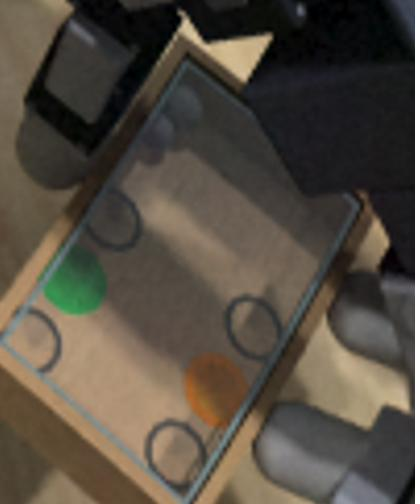

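Emit:
execute_actions --actions '[[[0,0,0,0.00615,-0.00087,0,0.565,0,-0.212,-0.087,0.565,0,-0.212,-0.087,0.95,0,0.576,0.696,-0.657,0.678,-0.25,0.168,0.4,-0.95,0,0,0,0,0,0,0.754,0,0.576,0.696,0.754,0,0.576,0.696,0.754,0,0.576,0.696,0.714,0.678,-0.62,0.168,0.4,-0.6]],[[0,0,0,0.01337,-0.00103,0,0.565,0,-0.212,-0.087,0.565,0,-0.212,-0.087,0.95,0,0.576,0.696,-0.657,0.678,-0.25,0.168,0.4,-0.95,0,0,0,0,0,0,0.754,0,0.576,0.696,0.754,0,0.576,0.696,0.754,0,0.576,0.696,0.714,0.678,-0.62,0.168,0.4,-0.6],[0,0,0,0.02402,-0.00177,0,0.565,0,-0.212,-0.087,0.565,0,-0.212,-0.087,0.95,0,0.576,0.696,-0.657,0.678,-0.25,0.168,0.4,-0.95,0,0,0,0,0,0,0.754,0,0.576,0.696,0.754,0,0.576,0.696,0.754,0,0.576,0.696,0.714,0.678,-0.62,0.168,0.4,-0.6],[0,0,0,0.03248,-0.00236,0,0.565,0,-0.212,-0.087,0.565,0,-0.212,-0.087,0.95,0,0.576,0.696,-0.657,0.678,-0.25,0.168,0.4,-0.95,0,0,0,0,0,0,0.754,0,0.576,0.696,0.754,0,0.576,0.696,0.754,0,0.576,0.696,0.714,0.678,-0.62,0.168,0.4,-0.6],[0,0,0,0.03791,-0.00274,0,0.565,0,-0.212,-0.087,0.565,0,-0.212,-0.087,0.95,0,0.576,0.696,-0.657,0.678,-0.25,0.168,0.4,-0.95,0,0,0,0,0,0,0.754,0,0.576,0.696,0.754,0,0.576,0.696,0.754,0,0.576,0.696,0.714,0.678,-0.62,0.168,0.4,-0.6],[0,0,0,0.03978,-0.00287,0,0.565,0,-0.212,-0.087,0.565,0,-0.212,-0.087,0.95,0,0.576,0.696,-0.657,0.678,-0.25,0.168,0.4,-0.95,0,0,0,0,0,0,0.754,0,0.576,0.696,0.754,0,0.576,0.696,0.754,0,0.576,0.696,0.714,0.678,-0.62,0.168,0.4,-0.6],[0,0,0,0.03791,-0.00274,0,0.565,0,-0.212,-0.087,0.565,0,-0.212,-0.087,0.95,0,0.576,0.696,-0.657,0.678,-0.25,0.168,0.4,-0.95,0,0,0,0,0,0,0.754,0,0.576,0.696,0.754,0,0.576,0.696,0.754,0,0.576,0.696,0.714,0.678,-0.62,0.168,0.4,-0.6],[0,0,0,0.03248,-0.00236,0,0.565,0,-0.212,-0.087,0.565,0,-0.212,-0.087,0.95,0,0.576,0.696,-0.657,0.678,-0.25,0.168,0.4,-0.95,0,0,0,0,0,0,0.754,0,0.576,0.696,0.754,0,0.576,0.696,0.754,0,0.576,0.696,0.714,0.678,-0.62,0.168,0.4,-0.6],[0,0,0,0.02402,-0.00177,0,0.565,0,-0.212,-0.087,0.565,0,-0.212,-0.087,0.95,0,0.576,0.696,-0.657,0.678,-0.25,0.168,0.4,-0.95,0,0,0,0,0,0,0.754,0,0.576,0.696,0.754,0,0.576,0.696,0.754,0,0.576,0.696,0.714,0.678,-0.62,0.168,0.4,-0.6],[0,0,0,0.01337,-0.00103,0,0.565,0,-0.212,-0.087,0.565,0,-0.212,-0.087,0.95,0,0.576,0.696,-0.657,0.678,-0.25,0.168,0.4,-0.95,0,0,0,0,0,0,0.754,0,0.576,0.696,0.754,0,0.576,0.696,0.754,0,0.576,0.696,0.714,0.678,-0.62,0.168,0.4,-0.6],[0,0,0,0.00156,-0.0002,0,0.565,0,-0.212,-0.087,0.565,0,-0.212,-0.087,0.95,0,0.576,0.696,-0.657,0.678,-0.25,0.168,0.4,-0.95,0,0,0,0,0,0,0.754,0,0.576,0.696,0.754,0,0.576,0.696,0.754,0,0.576,0.696,0.714,0.678,-0.62,0.168,0.4,-0.6],[0,0,0,-0.00885,0.00171,0,0.565,0,-0.212,-0.087,0.565,0,-0.212,-0.087,0.95,0,0.576,0.696,-0.657,0.678,-0.25,0.168,0.4,-0.95,0,0,0,0,0,0,0.754,0,0.576,0.696,0.754,0,0.576,0.696,0.754,0,0.576,0.696,0.714,0.678,-0.62,0.168,0.4,-0.6],[0,0,0,-0.01825,0.00343,0,0.565,0,-0.212,-0.087,0.565,0,-0.212,-0.087,0.95,0,0.576,0.696,-0.657,0.678,-0.25,0.168,0.4,-0.95,0,0,0,0,0,0,0.754,0,0.576,0.696,0.754,0,0.576,0.696,0.754,0,0.576,0.696,0.714,0.678,-0.62,0.168,0.4,-0.6],[0,0,0,-0.0257,0.00479,0,0.565,0,-0.212,-0.087,0.565,0,-0.212,-0.087,0.95,0,0.576,0.696,-0.657,0.678,-0.25,0.168,0.4,-0.95,0,0,0,0,0,0,0.754,0,0.576,0.696,0.754,0,0.576,0.696,0.754,0,0.576,0.696,0.714,0.678,-0.62,0.168,0.4,-0.6],[0,0,0,-0.03049,0.00567,0,0.565,0,-0.212,-0.087,0.565,0,-0.212,-0.087,0.95,0,0.576,0.696,-0.657,0.678,-0.25,0.168,0.4,-0.95,0,0,0,0,0,0,0.754,0,0.576,0.696,0.754,0,0.576,0.696,0.754,0,0.576,0.696,0.714,0.678,-0.62,0.168,0.4,-0.6],[0,0,0,-0.03214,0.00597,0,0.565,0,-0.212,-0.087,0.565,0,-0.212,-0.087,0.95,0,0.576,0.696,-0.657,0.678,-0.25,0.168,0.4,-0.95,0,0,0,0,0,0,0.754,0,0.576,0.696,0.754,0,0.576,0.696,0.754,0,0.576,0.696,0.714,0.678,-0.62,0.168,0.4,-0.6]],[[0,0,0,0.00165,-0.0003,0,0.565,0,-0.212,-0.087,0.565,0,-0.212,-0.087,0.95,0,0.576,0.696,-0.657,0.678,-0.25,0.168,0.4,-0.95,0,0,0,0,0,0,0.754,0,0.576,0.696,0.754,0,0.576,0.696,0.754,0,0.576,0.696,0.714,0.678,-0.62,0.168,0.4,-0.6],[0,0,0,0.00644,-0.00118,0,0.565,0,-0.212,-0.087,0.565,0,-0.212,-0.087,0.95,0,0.576,0.696,-0.657,0.678,-0.25,0.168,0.4,-0.95,0,0,0,0,0,0,0.754,0,0.576,0.696,0.754,0,0.576,0.696,0.754,0,0.576,0.696,0.714,0.678,-0.62,0.168,0.4,-0.6],[0,0,0,0.01389,-0.00254,0,0.565,0,-0.212,-0.087,0.565,0,-0.212,-0.087,0.95,0,0.576,0.696,-0.657,0.678,-0.25,0.168,0.4,-0.95,0,0,0,0,0,0,0.754,0,0.576,0.696,0.754,0,0.576,0.696,0.754,0,0.576,0.696,0.714,0.678,-0.62,0.168,0.4,-0.6],[0,0,0,0.02328,-0.00426,0,0.565,0,-0.212,-0.087,0.565,0,-0.212,-0.087,0.95,0,0.576,0.696,-0.657,0.678,-0.25,0.168,0.4,-0.95,0,0,0,0,0,0,0.754,0,0.576,0.696,0.754,0,0.576,0.696,0.754,0,0.576,0.696,0.714,0.678,-0.62,0.168,0.4,-0.6],[0,0,0,0.04029,-0.00108,0,0.565,0,-0.212,-0.087,0.565,0,-0.212,-0.087,0.95,0,0.576,0.696,-0.657,0.678,-0.25,0.168,0.4,-0.95,0,0,0,0,0,0,0.754,0,0.576,0.696,0.754,0,0.576,0.696,0.754,0,0.576,0.696,0.714,0.678,-0.62,0.168,0.4,-0.6]]]' --cameras '["cam_right_wrist"]'

Emit:
zoom_image --camera "cam_right_wrist" --region '[500, 150, 570, 235]'

Scene clock: 1042.47 s.
left_arm: end_effector_position=(+0.4664, -0.0091, +0.0949) hand_goal=(+0.566, +0.000, -0.212, -0.086, +0.566, +0.000, -0.212, -0.086, +0.950, +0.000, +0.576, +0.696, -0.656, +0.678, -0.250, +0.168) hand_measured=(+0.622, +0.000, -0.184, -0.074, +0.624, +0.000, -0.188, -0.078, +0.940, +0.000, +0.576, +0.696, -0.652, +0.678, -0.136, +0.198) hand_current_ma=(+228, +0, +96, +34, +237, +0, +78, +24, -31, +0, -1, +0, +10, +2, +385, +148) hand_state=(blocked, goal, blocked, goal, blocked, goal, blocked, goal, goal, goal, goal, goal, goal, goal, blocked, blocked) hand_current_limit=0.40 hand_speed=-0.95 end_effector_quat_wxyz=(+0.159, -0.282, +0.822, -0.468) | right_arm: end_effector_position=(+0.2599, -0.0502, +0.3002) hand_goal=(+0.754, +0.000, +0.576, +0.696, +0.754, +0.000, +0.576, +0.696, +0.754, +0.000, +0.576, +0.696, +0.714, +0.678, -0.620, +0.168) hand_measured=(+0.756, +0.000, +0.576, +0.696, +0.754, +0.000, +0.576, +0.696, +0.754, +0.000, +0.576, +0.696, +0.714, +0.678, -0.614, +0.168) hand_current_ma=(+0, +0, +0, +0, +0, +0, +0, +0, +0, +0, +0, +0, +0, +0, +6, +0) hand_state=(goal, goal, goal, goal, goal, goal, goal, goal, goal, goal, goal, goal, goal, goal, goal, goal) hand_current_limit=0.40 hand_speed=-0.60 end_effector_quat_wxyz=(-0.248, +0.415, +0.776, +0.405)
Joint positions: left_arm=[2.72 -2.075 -2.077 0.416 1.15 3.408] | right_arm=[0.437 -2.079 2.544 -2.543 -0.679 0.09]
Joint torques (N m): left_arm=[-5.86 42.28 1.37 0.17 2.43 1.43] | right_arm=[8.45 -4.86 -33.68 -4.29 2.17 2.32]
Wrist force (N): left_arm=[0.0 1.0 0.0] | right_arm=[-0.6 1.6 -0.7]
Wrist torque (N m): left_arm=[0.22 0.14 -0.33] | right_arm=[0.25 0.00 0.06]
Wrist force, peak (N): left_arm=[-1.6 3.1 -0.3] | right_arm=[-0.4 2.0 -0.9]
Hand target: left_arm +0.4663, -0.0091, +0.0950; +0.160, -0.282, +0.822, -0.468 | right_arm +0.2599, -0.0502, +0.3002; -0.248, +0.415, +0.776, +0.405
Off the commanded pose: left_arm 0.000 m, 0 deg | right_arm 0.000 m, 0 deg.
camera_calibration:
cam_right_wrist: T_world_to_cam=[[0.944365, -0.114815, -0.308207, -0.126499], [-0.179205, -0.965396, -0.189463, 0.0135051], [-0.275789, 0.234155, -0.932262, 0.490311], [0, 0, 0, 1]] pos_world=[0.257104, -0.116295, 0.420669]
Images, in order (width x height): cam_right_wrist 672x504.

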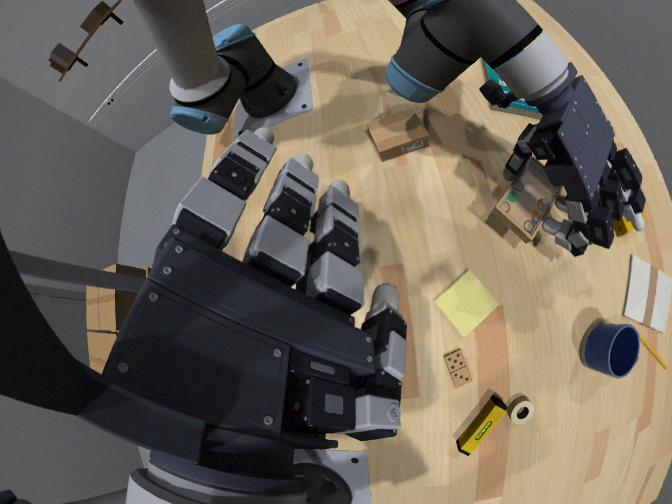

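Scaled by 5.929 from the camera's 672x504 image, which has a finer 960x720 frame.

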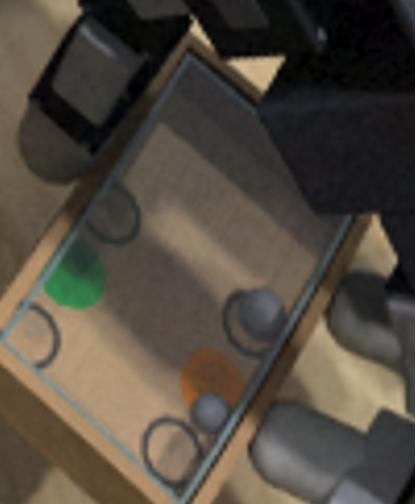

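Emit:
execute_actions --actions '[]' --cameras '["cam_right_wrist"]'

Emit:
zoom_image --camera "cam_right_wrist" --region '[520, 185, 560, 235]'

Scene clock: 1045.30 s.
left_arm: end_effector_position=(+0.4663, -0.0091, +0.0950) hand_goal=(+0.566, +0.000, -0.212, -0.086, +0.566, +0.000, -0.212, -0.086, +0.950, +0.000, +0.576, +0.696, -0.656, +0.678, -0.250, +0.168) hand_measured=(+0.622, +0.000, -0.184, -0.074, +0.624, +0.000, -0.188, -0.078, +0.940, +0.000, +0.576, +0.696, -0.652, +0.678, -0.136, +0.198) hand_current_ma=(+228, +0, +96, +34, +237, +0, +78, +24, -31, +0, -1, +0, +10, +2, +385, +148) hand_state=(blocked, goal, blocked, goal, blocked, goal, blocked, goal, goal, goal, goal, goal, goal, goal, blocked, blocked) hand_current_limit=0.40 hand_speed=-0.95 end_effector_quat_wxyz=(+0.160, -0.282, +0.822, -0.468) | right_arm: end_effector_position=(+0.2599, -0.0502, +0.3002) hand_goal=(+0.754, +0.000, +0.576, +0.696, +0.754, +0.000, +0.576, +0.696, +0.754, +0.000, +0.576, +0.696, +0.714, +0.678, -0.620, +0.168) hand_measured=(+0.756, +0.000, +0.576, +0.696, +0.754, +0.000, +0.576, +0.696, +0.754, +0.000, +0.576, +0.696, +0.714, +0.678, -0.614, +0.168) hand_current_ma=(+0, +0, +0, +0, +0, +0, +0, +0, +0, +0, +0, +0, +0, +0, +6, +0) hand_state=(goal, goal, goal, goal, goal, goal, goal, goal, goal, goal, goal, goal, goal, goal, goal, goal) hand_current_limit=0.40 hand_speed=-0.60 end_effector_quat_wxyz=(-0.248, +0.415, +0.776, +0.405)
Joint positions: left_arm=[2.72 -2.075 -2.077 0.416 1.15 3.409] | right_arm=[0.437 -2.079 2.544 -2.543 -0.679 0.09]
Joint velocities: within noise
Joint torques (N m): left_arm=[-9.33 40.54 1.85 0.33 2.41 1.44] | right_arm=[8.79 -5.19 -33.51 -4.31 2.35 2.34]
Wrist force (N): left_arm=[-0.3 1.0 -0.2] | right_arm=[-0.5 1.6 -0.8]
Wrist torque (N m): left_arm=[0.25 0.16 -0.35] | right_arm=[0.26 -0.02 0.08]
Wrist force, peak (N): left_arm=[0.0 1.5 0.0] | right_arm=[-0.5 1.7 -0.9]
Hand target: left_arm +0.4663, -0.0091, +0.0950; +0.160, -0.282, +0.822, -0.468 | right_arm +0.2599, -0.0502, +0.3002; -0.248, +0.415, +0.776, +0.405
Off the commanded pose: left_arm 0.000 m, 0 deg | right_arm 0.000 m, 0 deg.
camera_calibration:
cam_right_wrist: T_world_to_cam=[[0.944365, -0.114815, -0.308207, -0.126499], [-0.179205, -0.965396, -0.189463, 0.0135051], [-0.275789, 0.234155, -0.932262, 0.490311], [0, 0, 0, 1]] pos_world=[0.257104, -0.116295, 0.420669]
Images, in order (width x height): cam_right_wrist 672x504.

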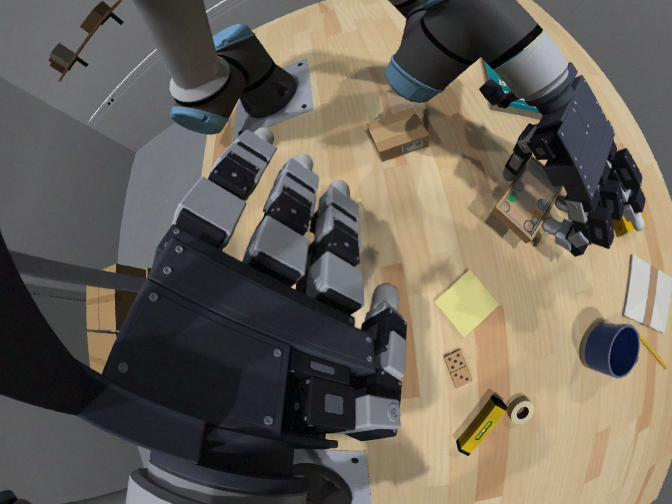

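Scaled by 10.080 from the camera's 672x504 image, which has a finer 960x720 frame.

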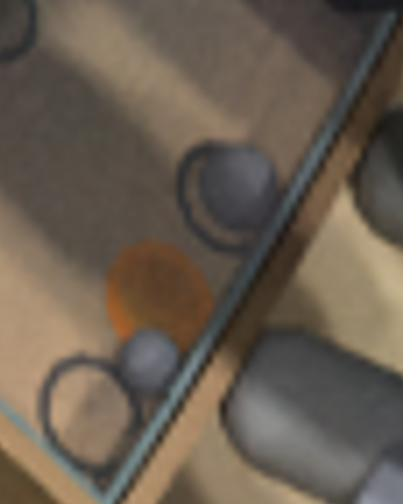

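Emit:
execute_actions --actions '[[[0,0,0,-0.00779,0.001,0,0.565,0,-0.212,-0.087,0.565,0,-0.212,-0.087,0.95,0,0.576,0.696,-0.657,0.678,-0.25,0.168,0.4,-0.95,0,0,0,0,0,0,0.754,0,0.576,0.696,0.754,0,0.576,0.696,0.754,0,0.576,0.696,0.714,0.678,-0.62,0.168,0.4,-0.6]],[[0,0,0,0,0,0,0.565,0,-0.212,-0.087,0.565,0,-0.212,-0.087,0.95,0,0.576,0.696,-0.657,0.678,-0.25,0.168,0.4,-0.95,0,0,0,0,0,0,0.754,0,0.576,0.696,0.754,0,0.576,0.696,0.754,0,0.576,0.696,0.714,0.678,-0.62,0.168,0.4,-0.6]]]' --cameras '["cam_right_wrist"]'

Emit:
zoom_image --camera "cam_right_wrist" --region '[520, 185, 560, 235]'

Scene clock: 1053.63 s.
left_arm: end_effector_position=(+0.4663, -0.0091, +0.0949) hand_goal=(+0.566, +0.000, -0.212, -0.086, +0.566, +0.000, -0.212, -0.086, +0.950, +0.000, +0.576, +0.696, -0.656, +0.678, -0.250, +0.168) hand_measured=(+0.622, +0.000, -0.184, -0.074, +0.624, +0.000, -0.188, -0.078, +0.940, +0.000, +0.576, +0.696, -0.652, +0.678, -0.136, +0.198) hand_current_ma=(+228, +0, +96, +34, +237, +0, +78, +24, -31, +0, -1, +0, +10, +2, +385, +148) hand_state=(blocked, goal, blocked, goal, blocked, goal, blocked, goal, goal, goal, goal, goal, goal, goal, blocked, blocked) hand_current_limit=0.40 hand_speed=-0.95 end_effector_quat_wxyz=(+0.155, -0.285, +0.817, -0.478) | right_arm: end_effector_position=(+0.2599, -0.0502, +0.3002) hand_goal=(+0.754, +0.000, +0.576, +0.696, +0.754, +0.000, +0.576, +0.696, +0.754, +0.000, +0.576, +0.696, +0.714, +0.678, -0.620, +0.168) hand_measured=(+0.756, +0.000, +0.576, +0.696, +0.754, +0.000, +0.576, +0.696, +0.754, +0.000, +0.576, +0.696, +0.714, +0.678, -0.614, +0.168) hand_current_ma=(+0, +0, +0, +0, +0, +0, +0, +0, +0, +0, +0, +0, +0, +0, +6, +0) hand_state=(goal, goal, goal, goal, goal, goal, goal, goal, goal, goal, goal, goal, goal, goal, goal, goal) hand_current_limit=0.40 hand_speed=-0.60 end_effector_quat_wxyz=(-0.248, +0.415, +0.776, +0.405)
Joint positions: left_arm=[2.73 -2.081 -2.082 0.442 1.129 3.393] | right_arm=[0.437 -2.079 2.544 -2.543 -0.679 0.09]
Joint torques (N m): left_arm=[-7.99 41.58 25.15 4.51 -2.8 -2.13] | right_arm=[8.52 -5.02 -33.51 -4.42 2.24 2.41]
Wrist force (N): left_arm=[-0.2 1.0 0.1] | right_arm=[-0.4 1.5 -0.8]
Wrist torque (N m): left_arm=[0.22 0.18 -0.37] | right_arm=[0.24 -0.03 0.08]
Wrist force, peak (N): left_arm=[-0.6 1.5 0.1] | right_arm=[-0.6 1.9 -0.8]
Hand target: left_arm +0.4663, -0.0091, +0.0950; +0.155, -0.285, +0.817, -0.478 | right_arm +0.2599, -0.0502, +0.3002; -0.248, +0.415, +0.776, +0.405
Off the commanded pose: left_arm 0.000 m, 0 deg | right_arm 0.000 m, 0 deg.
camera_calibration:
cam_right_wrist: T_world_to_cam=[[0.944365, -0.114815, -0.308207, -0.126499], [-0.179205, -0.965396, -0.189463, 0.0135051], [-0.275789, 0.234155, -0.932262, 0.490311], [0, 0, 0, 1]] pos_world=[0.257104, -0.116295, 0.420669]
Images, in order (width x height): cam_right_wrist 672x504.

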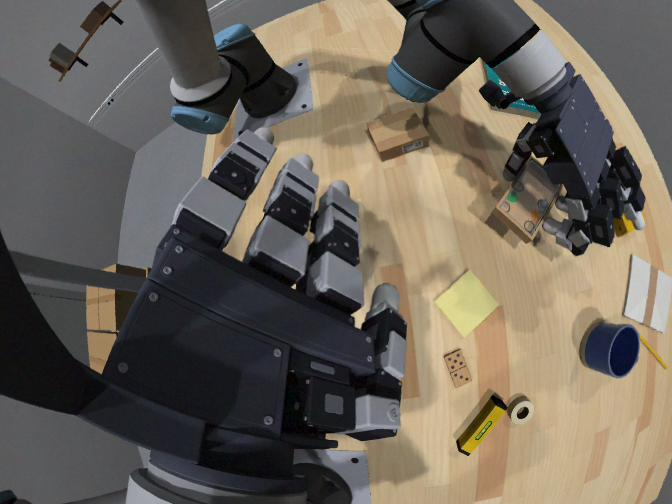

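Scaled by 10.080 from the camera's 672x504 image, which has a finer 960x720 frame.

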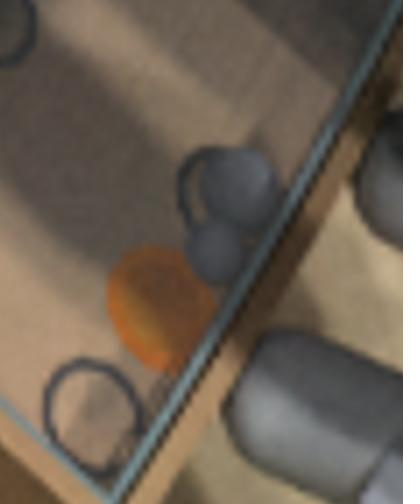

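Emit:
execute_actions --actions '[[[0,0,0,0.0018,-0.00914,0,0.565,0,-0.212,-0.087,0.565,0,-0.212,-0.087,0.95,0,0.576,0.696,-0.657,0.678,-0.25,0.168,0.4,-0.95,0,0,0,0,0,0,0.754,0,0.576,0.696,0.754,0,0.576,0.696,0.754,0,0.576,0.696,0.714,0.678,-0.62,0.168,0.4,-0.6]],[[0,0,0,-0.0006,0.00305,0,0.565,0,-0.212,-0.087,0.565,0,-0.212,-0.087,0.95,0,0.576,0.696,-0.657,0.678,-0.25,0.168,0.4,-0.95,0,0,0,0,0,0,0.754,0,0.576,0.696,0.754,0,0.576,0.696,0.754,0,0.576,0.696,0.714,0.678,-0.62,0.168,0.4,-0.6]]]' --cameras '["cam_right_wrist"]'

Emit:
zoom_image --camera "cam_right_wrist" --region '[520, 185, 560, 235]'

Scene clock: 1078.40 s.
left_arm: end_effector_position=(+0.4663, -0.0091, +0.0950) hand_goal=(+0.566, +0.000, -0.212, -0.086, +0.566, +0.000, -0.212, -0.086, +0.950, +0.000, +0.576, +0.696, -0.656, +0.678, -0.250, +0.168) hand_measured=(+0.622, +0.000, -0.184, -0.074, +0.624, +0.000, -0.188, -0.078, +0.940, +0.000, +0.576, +0.696, -0.652, +0.678, -0.136, +0.198) hand_current_ma=(+228, +0, +96, +34, +237, +0, +78, +24, -31, +0, -1, +0, +10, +2, +385, +148) hand_state=(blocked, goal, blocked, goal, blocked, goal, blocked, goal, goal, goal, goal, goal, goal, goal, blocked, blocked) hand_current_limit=0.40 hand_speed=-0.95 end_effector_quat_wxyz=(+0.163, -0.280, +0.816, -0.479) | right_arm: end_effector_position=(+0.2599, -0.0502, +0.3002) hand_goal=(+0.754, +0.000, +0.576, +0.696, +0.754, +0.000, +0.576, +0.696, +0.754, +0.000, +0.576, +0.696, +0.714, +0.678, -0.620, +0.168) hand_measured=(+0.756, +0.000, +0.576, +0.696, +0.754, +0.000, +0.576, +0.696, +0.754, +0.000, +0.576, +0.696, +0.714, +0.678, -0.614, +0.168) hand_current_ma=(+0, +0, +0, +0, +0, +0, +0, +0, +0, +0, +0, +0, +0, +0, +6, +0) hand_state=(goal, goal, goal, goal, goal, goal, goal, goal, goal, goal, goal, goal, goal, goal, goal, goal) hand_current_limit=0.40 hand_speed=-0.60 end_effector_quat_wxyz=(-0.248, +0.415, +0.776, +0.405)
Joint positions: left_arm=[2.725 -2.083 -2.086 0.461 1.139 3.4] | right_arm=[0.437 -2.079 2.544 -2.543 -0.679 0.09]
Joint torques (N m): left_arm=[-8.33 30.75 1.45 4.62 2.52 1.64] | right_arm=[8.51 -5.19 -34.11 -4.24 2.25 2.31]
Wrist force (N): left_arm=[0.0 1.0 0.0] | right_arm=[-0.3 1.6 -0.8]
Wrist torque (N m): left_arm=[0.24 0.15 -0.26] | right_arm=[0.26 -0.04 0.09]
Wrist force, peak (N): left_arm=[-0.2 1.7 0.2] | right_arm=[-0.4 1.7 -1.1]
Hand target: left_arm +0.4663, -0.0091, +0.0950; +0.163, -0.280, +0.816, -0.479 | right_arm +0.2599, -0.0502, +0.3002; -0.248, +0.415, +0.776, +0.405
Off the commanded pose: left_arm 0.000 m, 0 deg | right_arm 0.000 m, 0 deg.
camera_calibration:
cam_right_wrist: T_world_to_cam=[[0.944365, -0.114815, -0.308207, -0.126499], [-0.179205, -0.965396, -0.189463, 0.0135051], [-0.275789, 0.234155, -0.932262, 0.490311], [0, 0, 0, 1]] pos_world=[0.257104, -0.116295, 0.420669]
Images, in order (width x height): cam_right_wrist 672x504.

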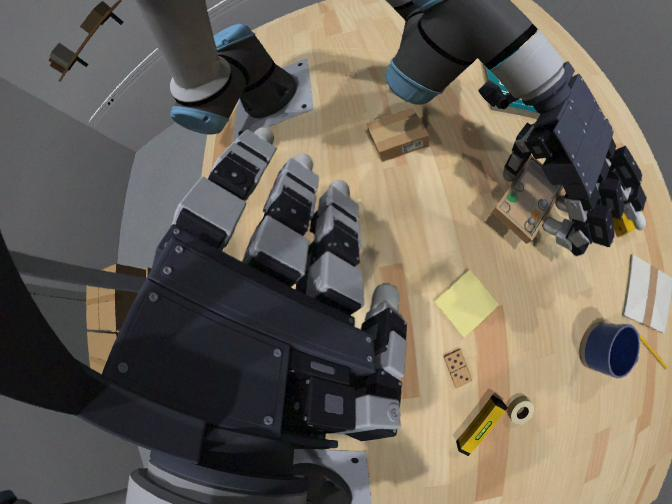

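Scaled by 10.080 from the camera's 672x504 image, which has a finer 960x720 frame.

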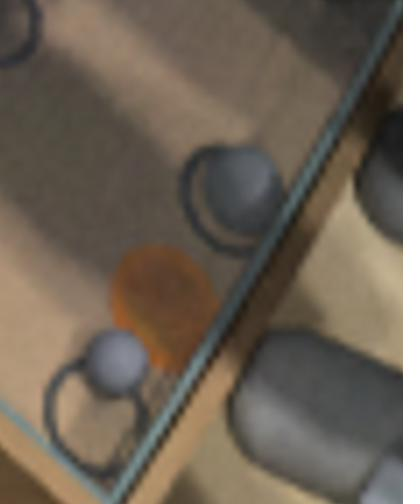

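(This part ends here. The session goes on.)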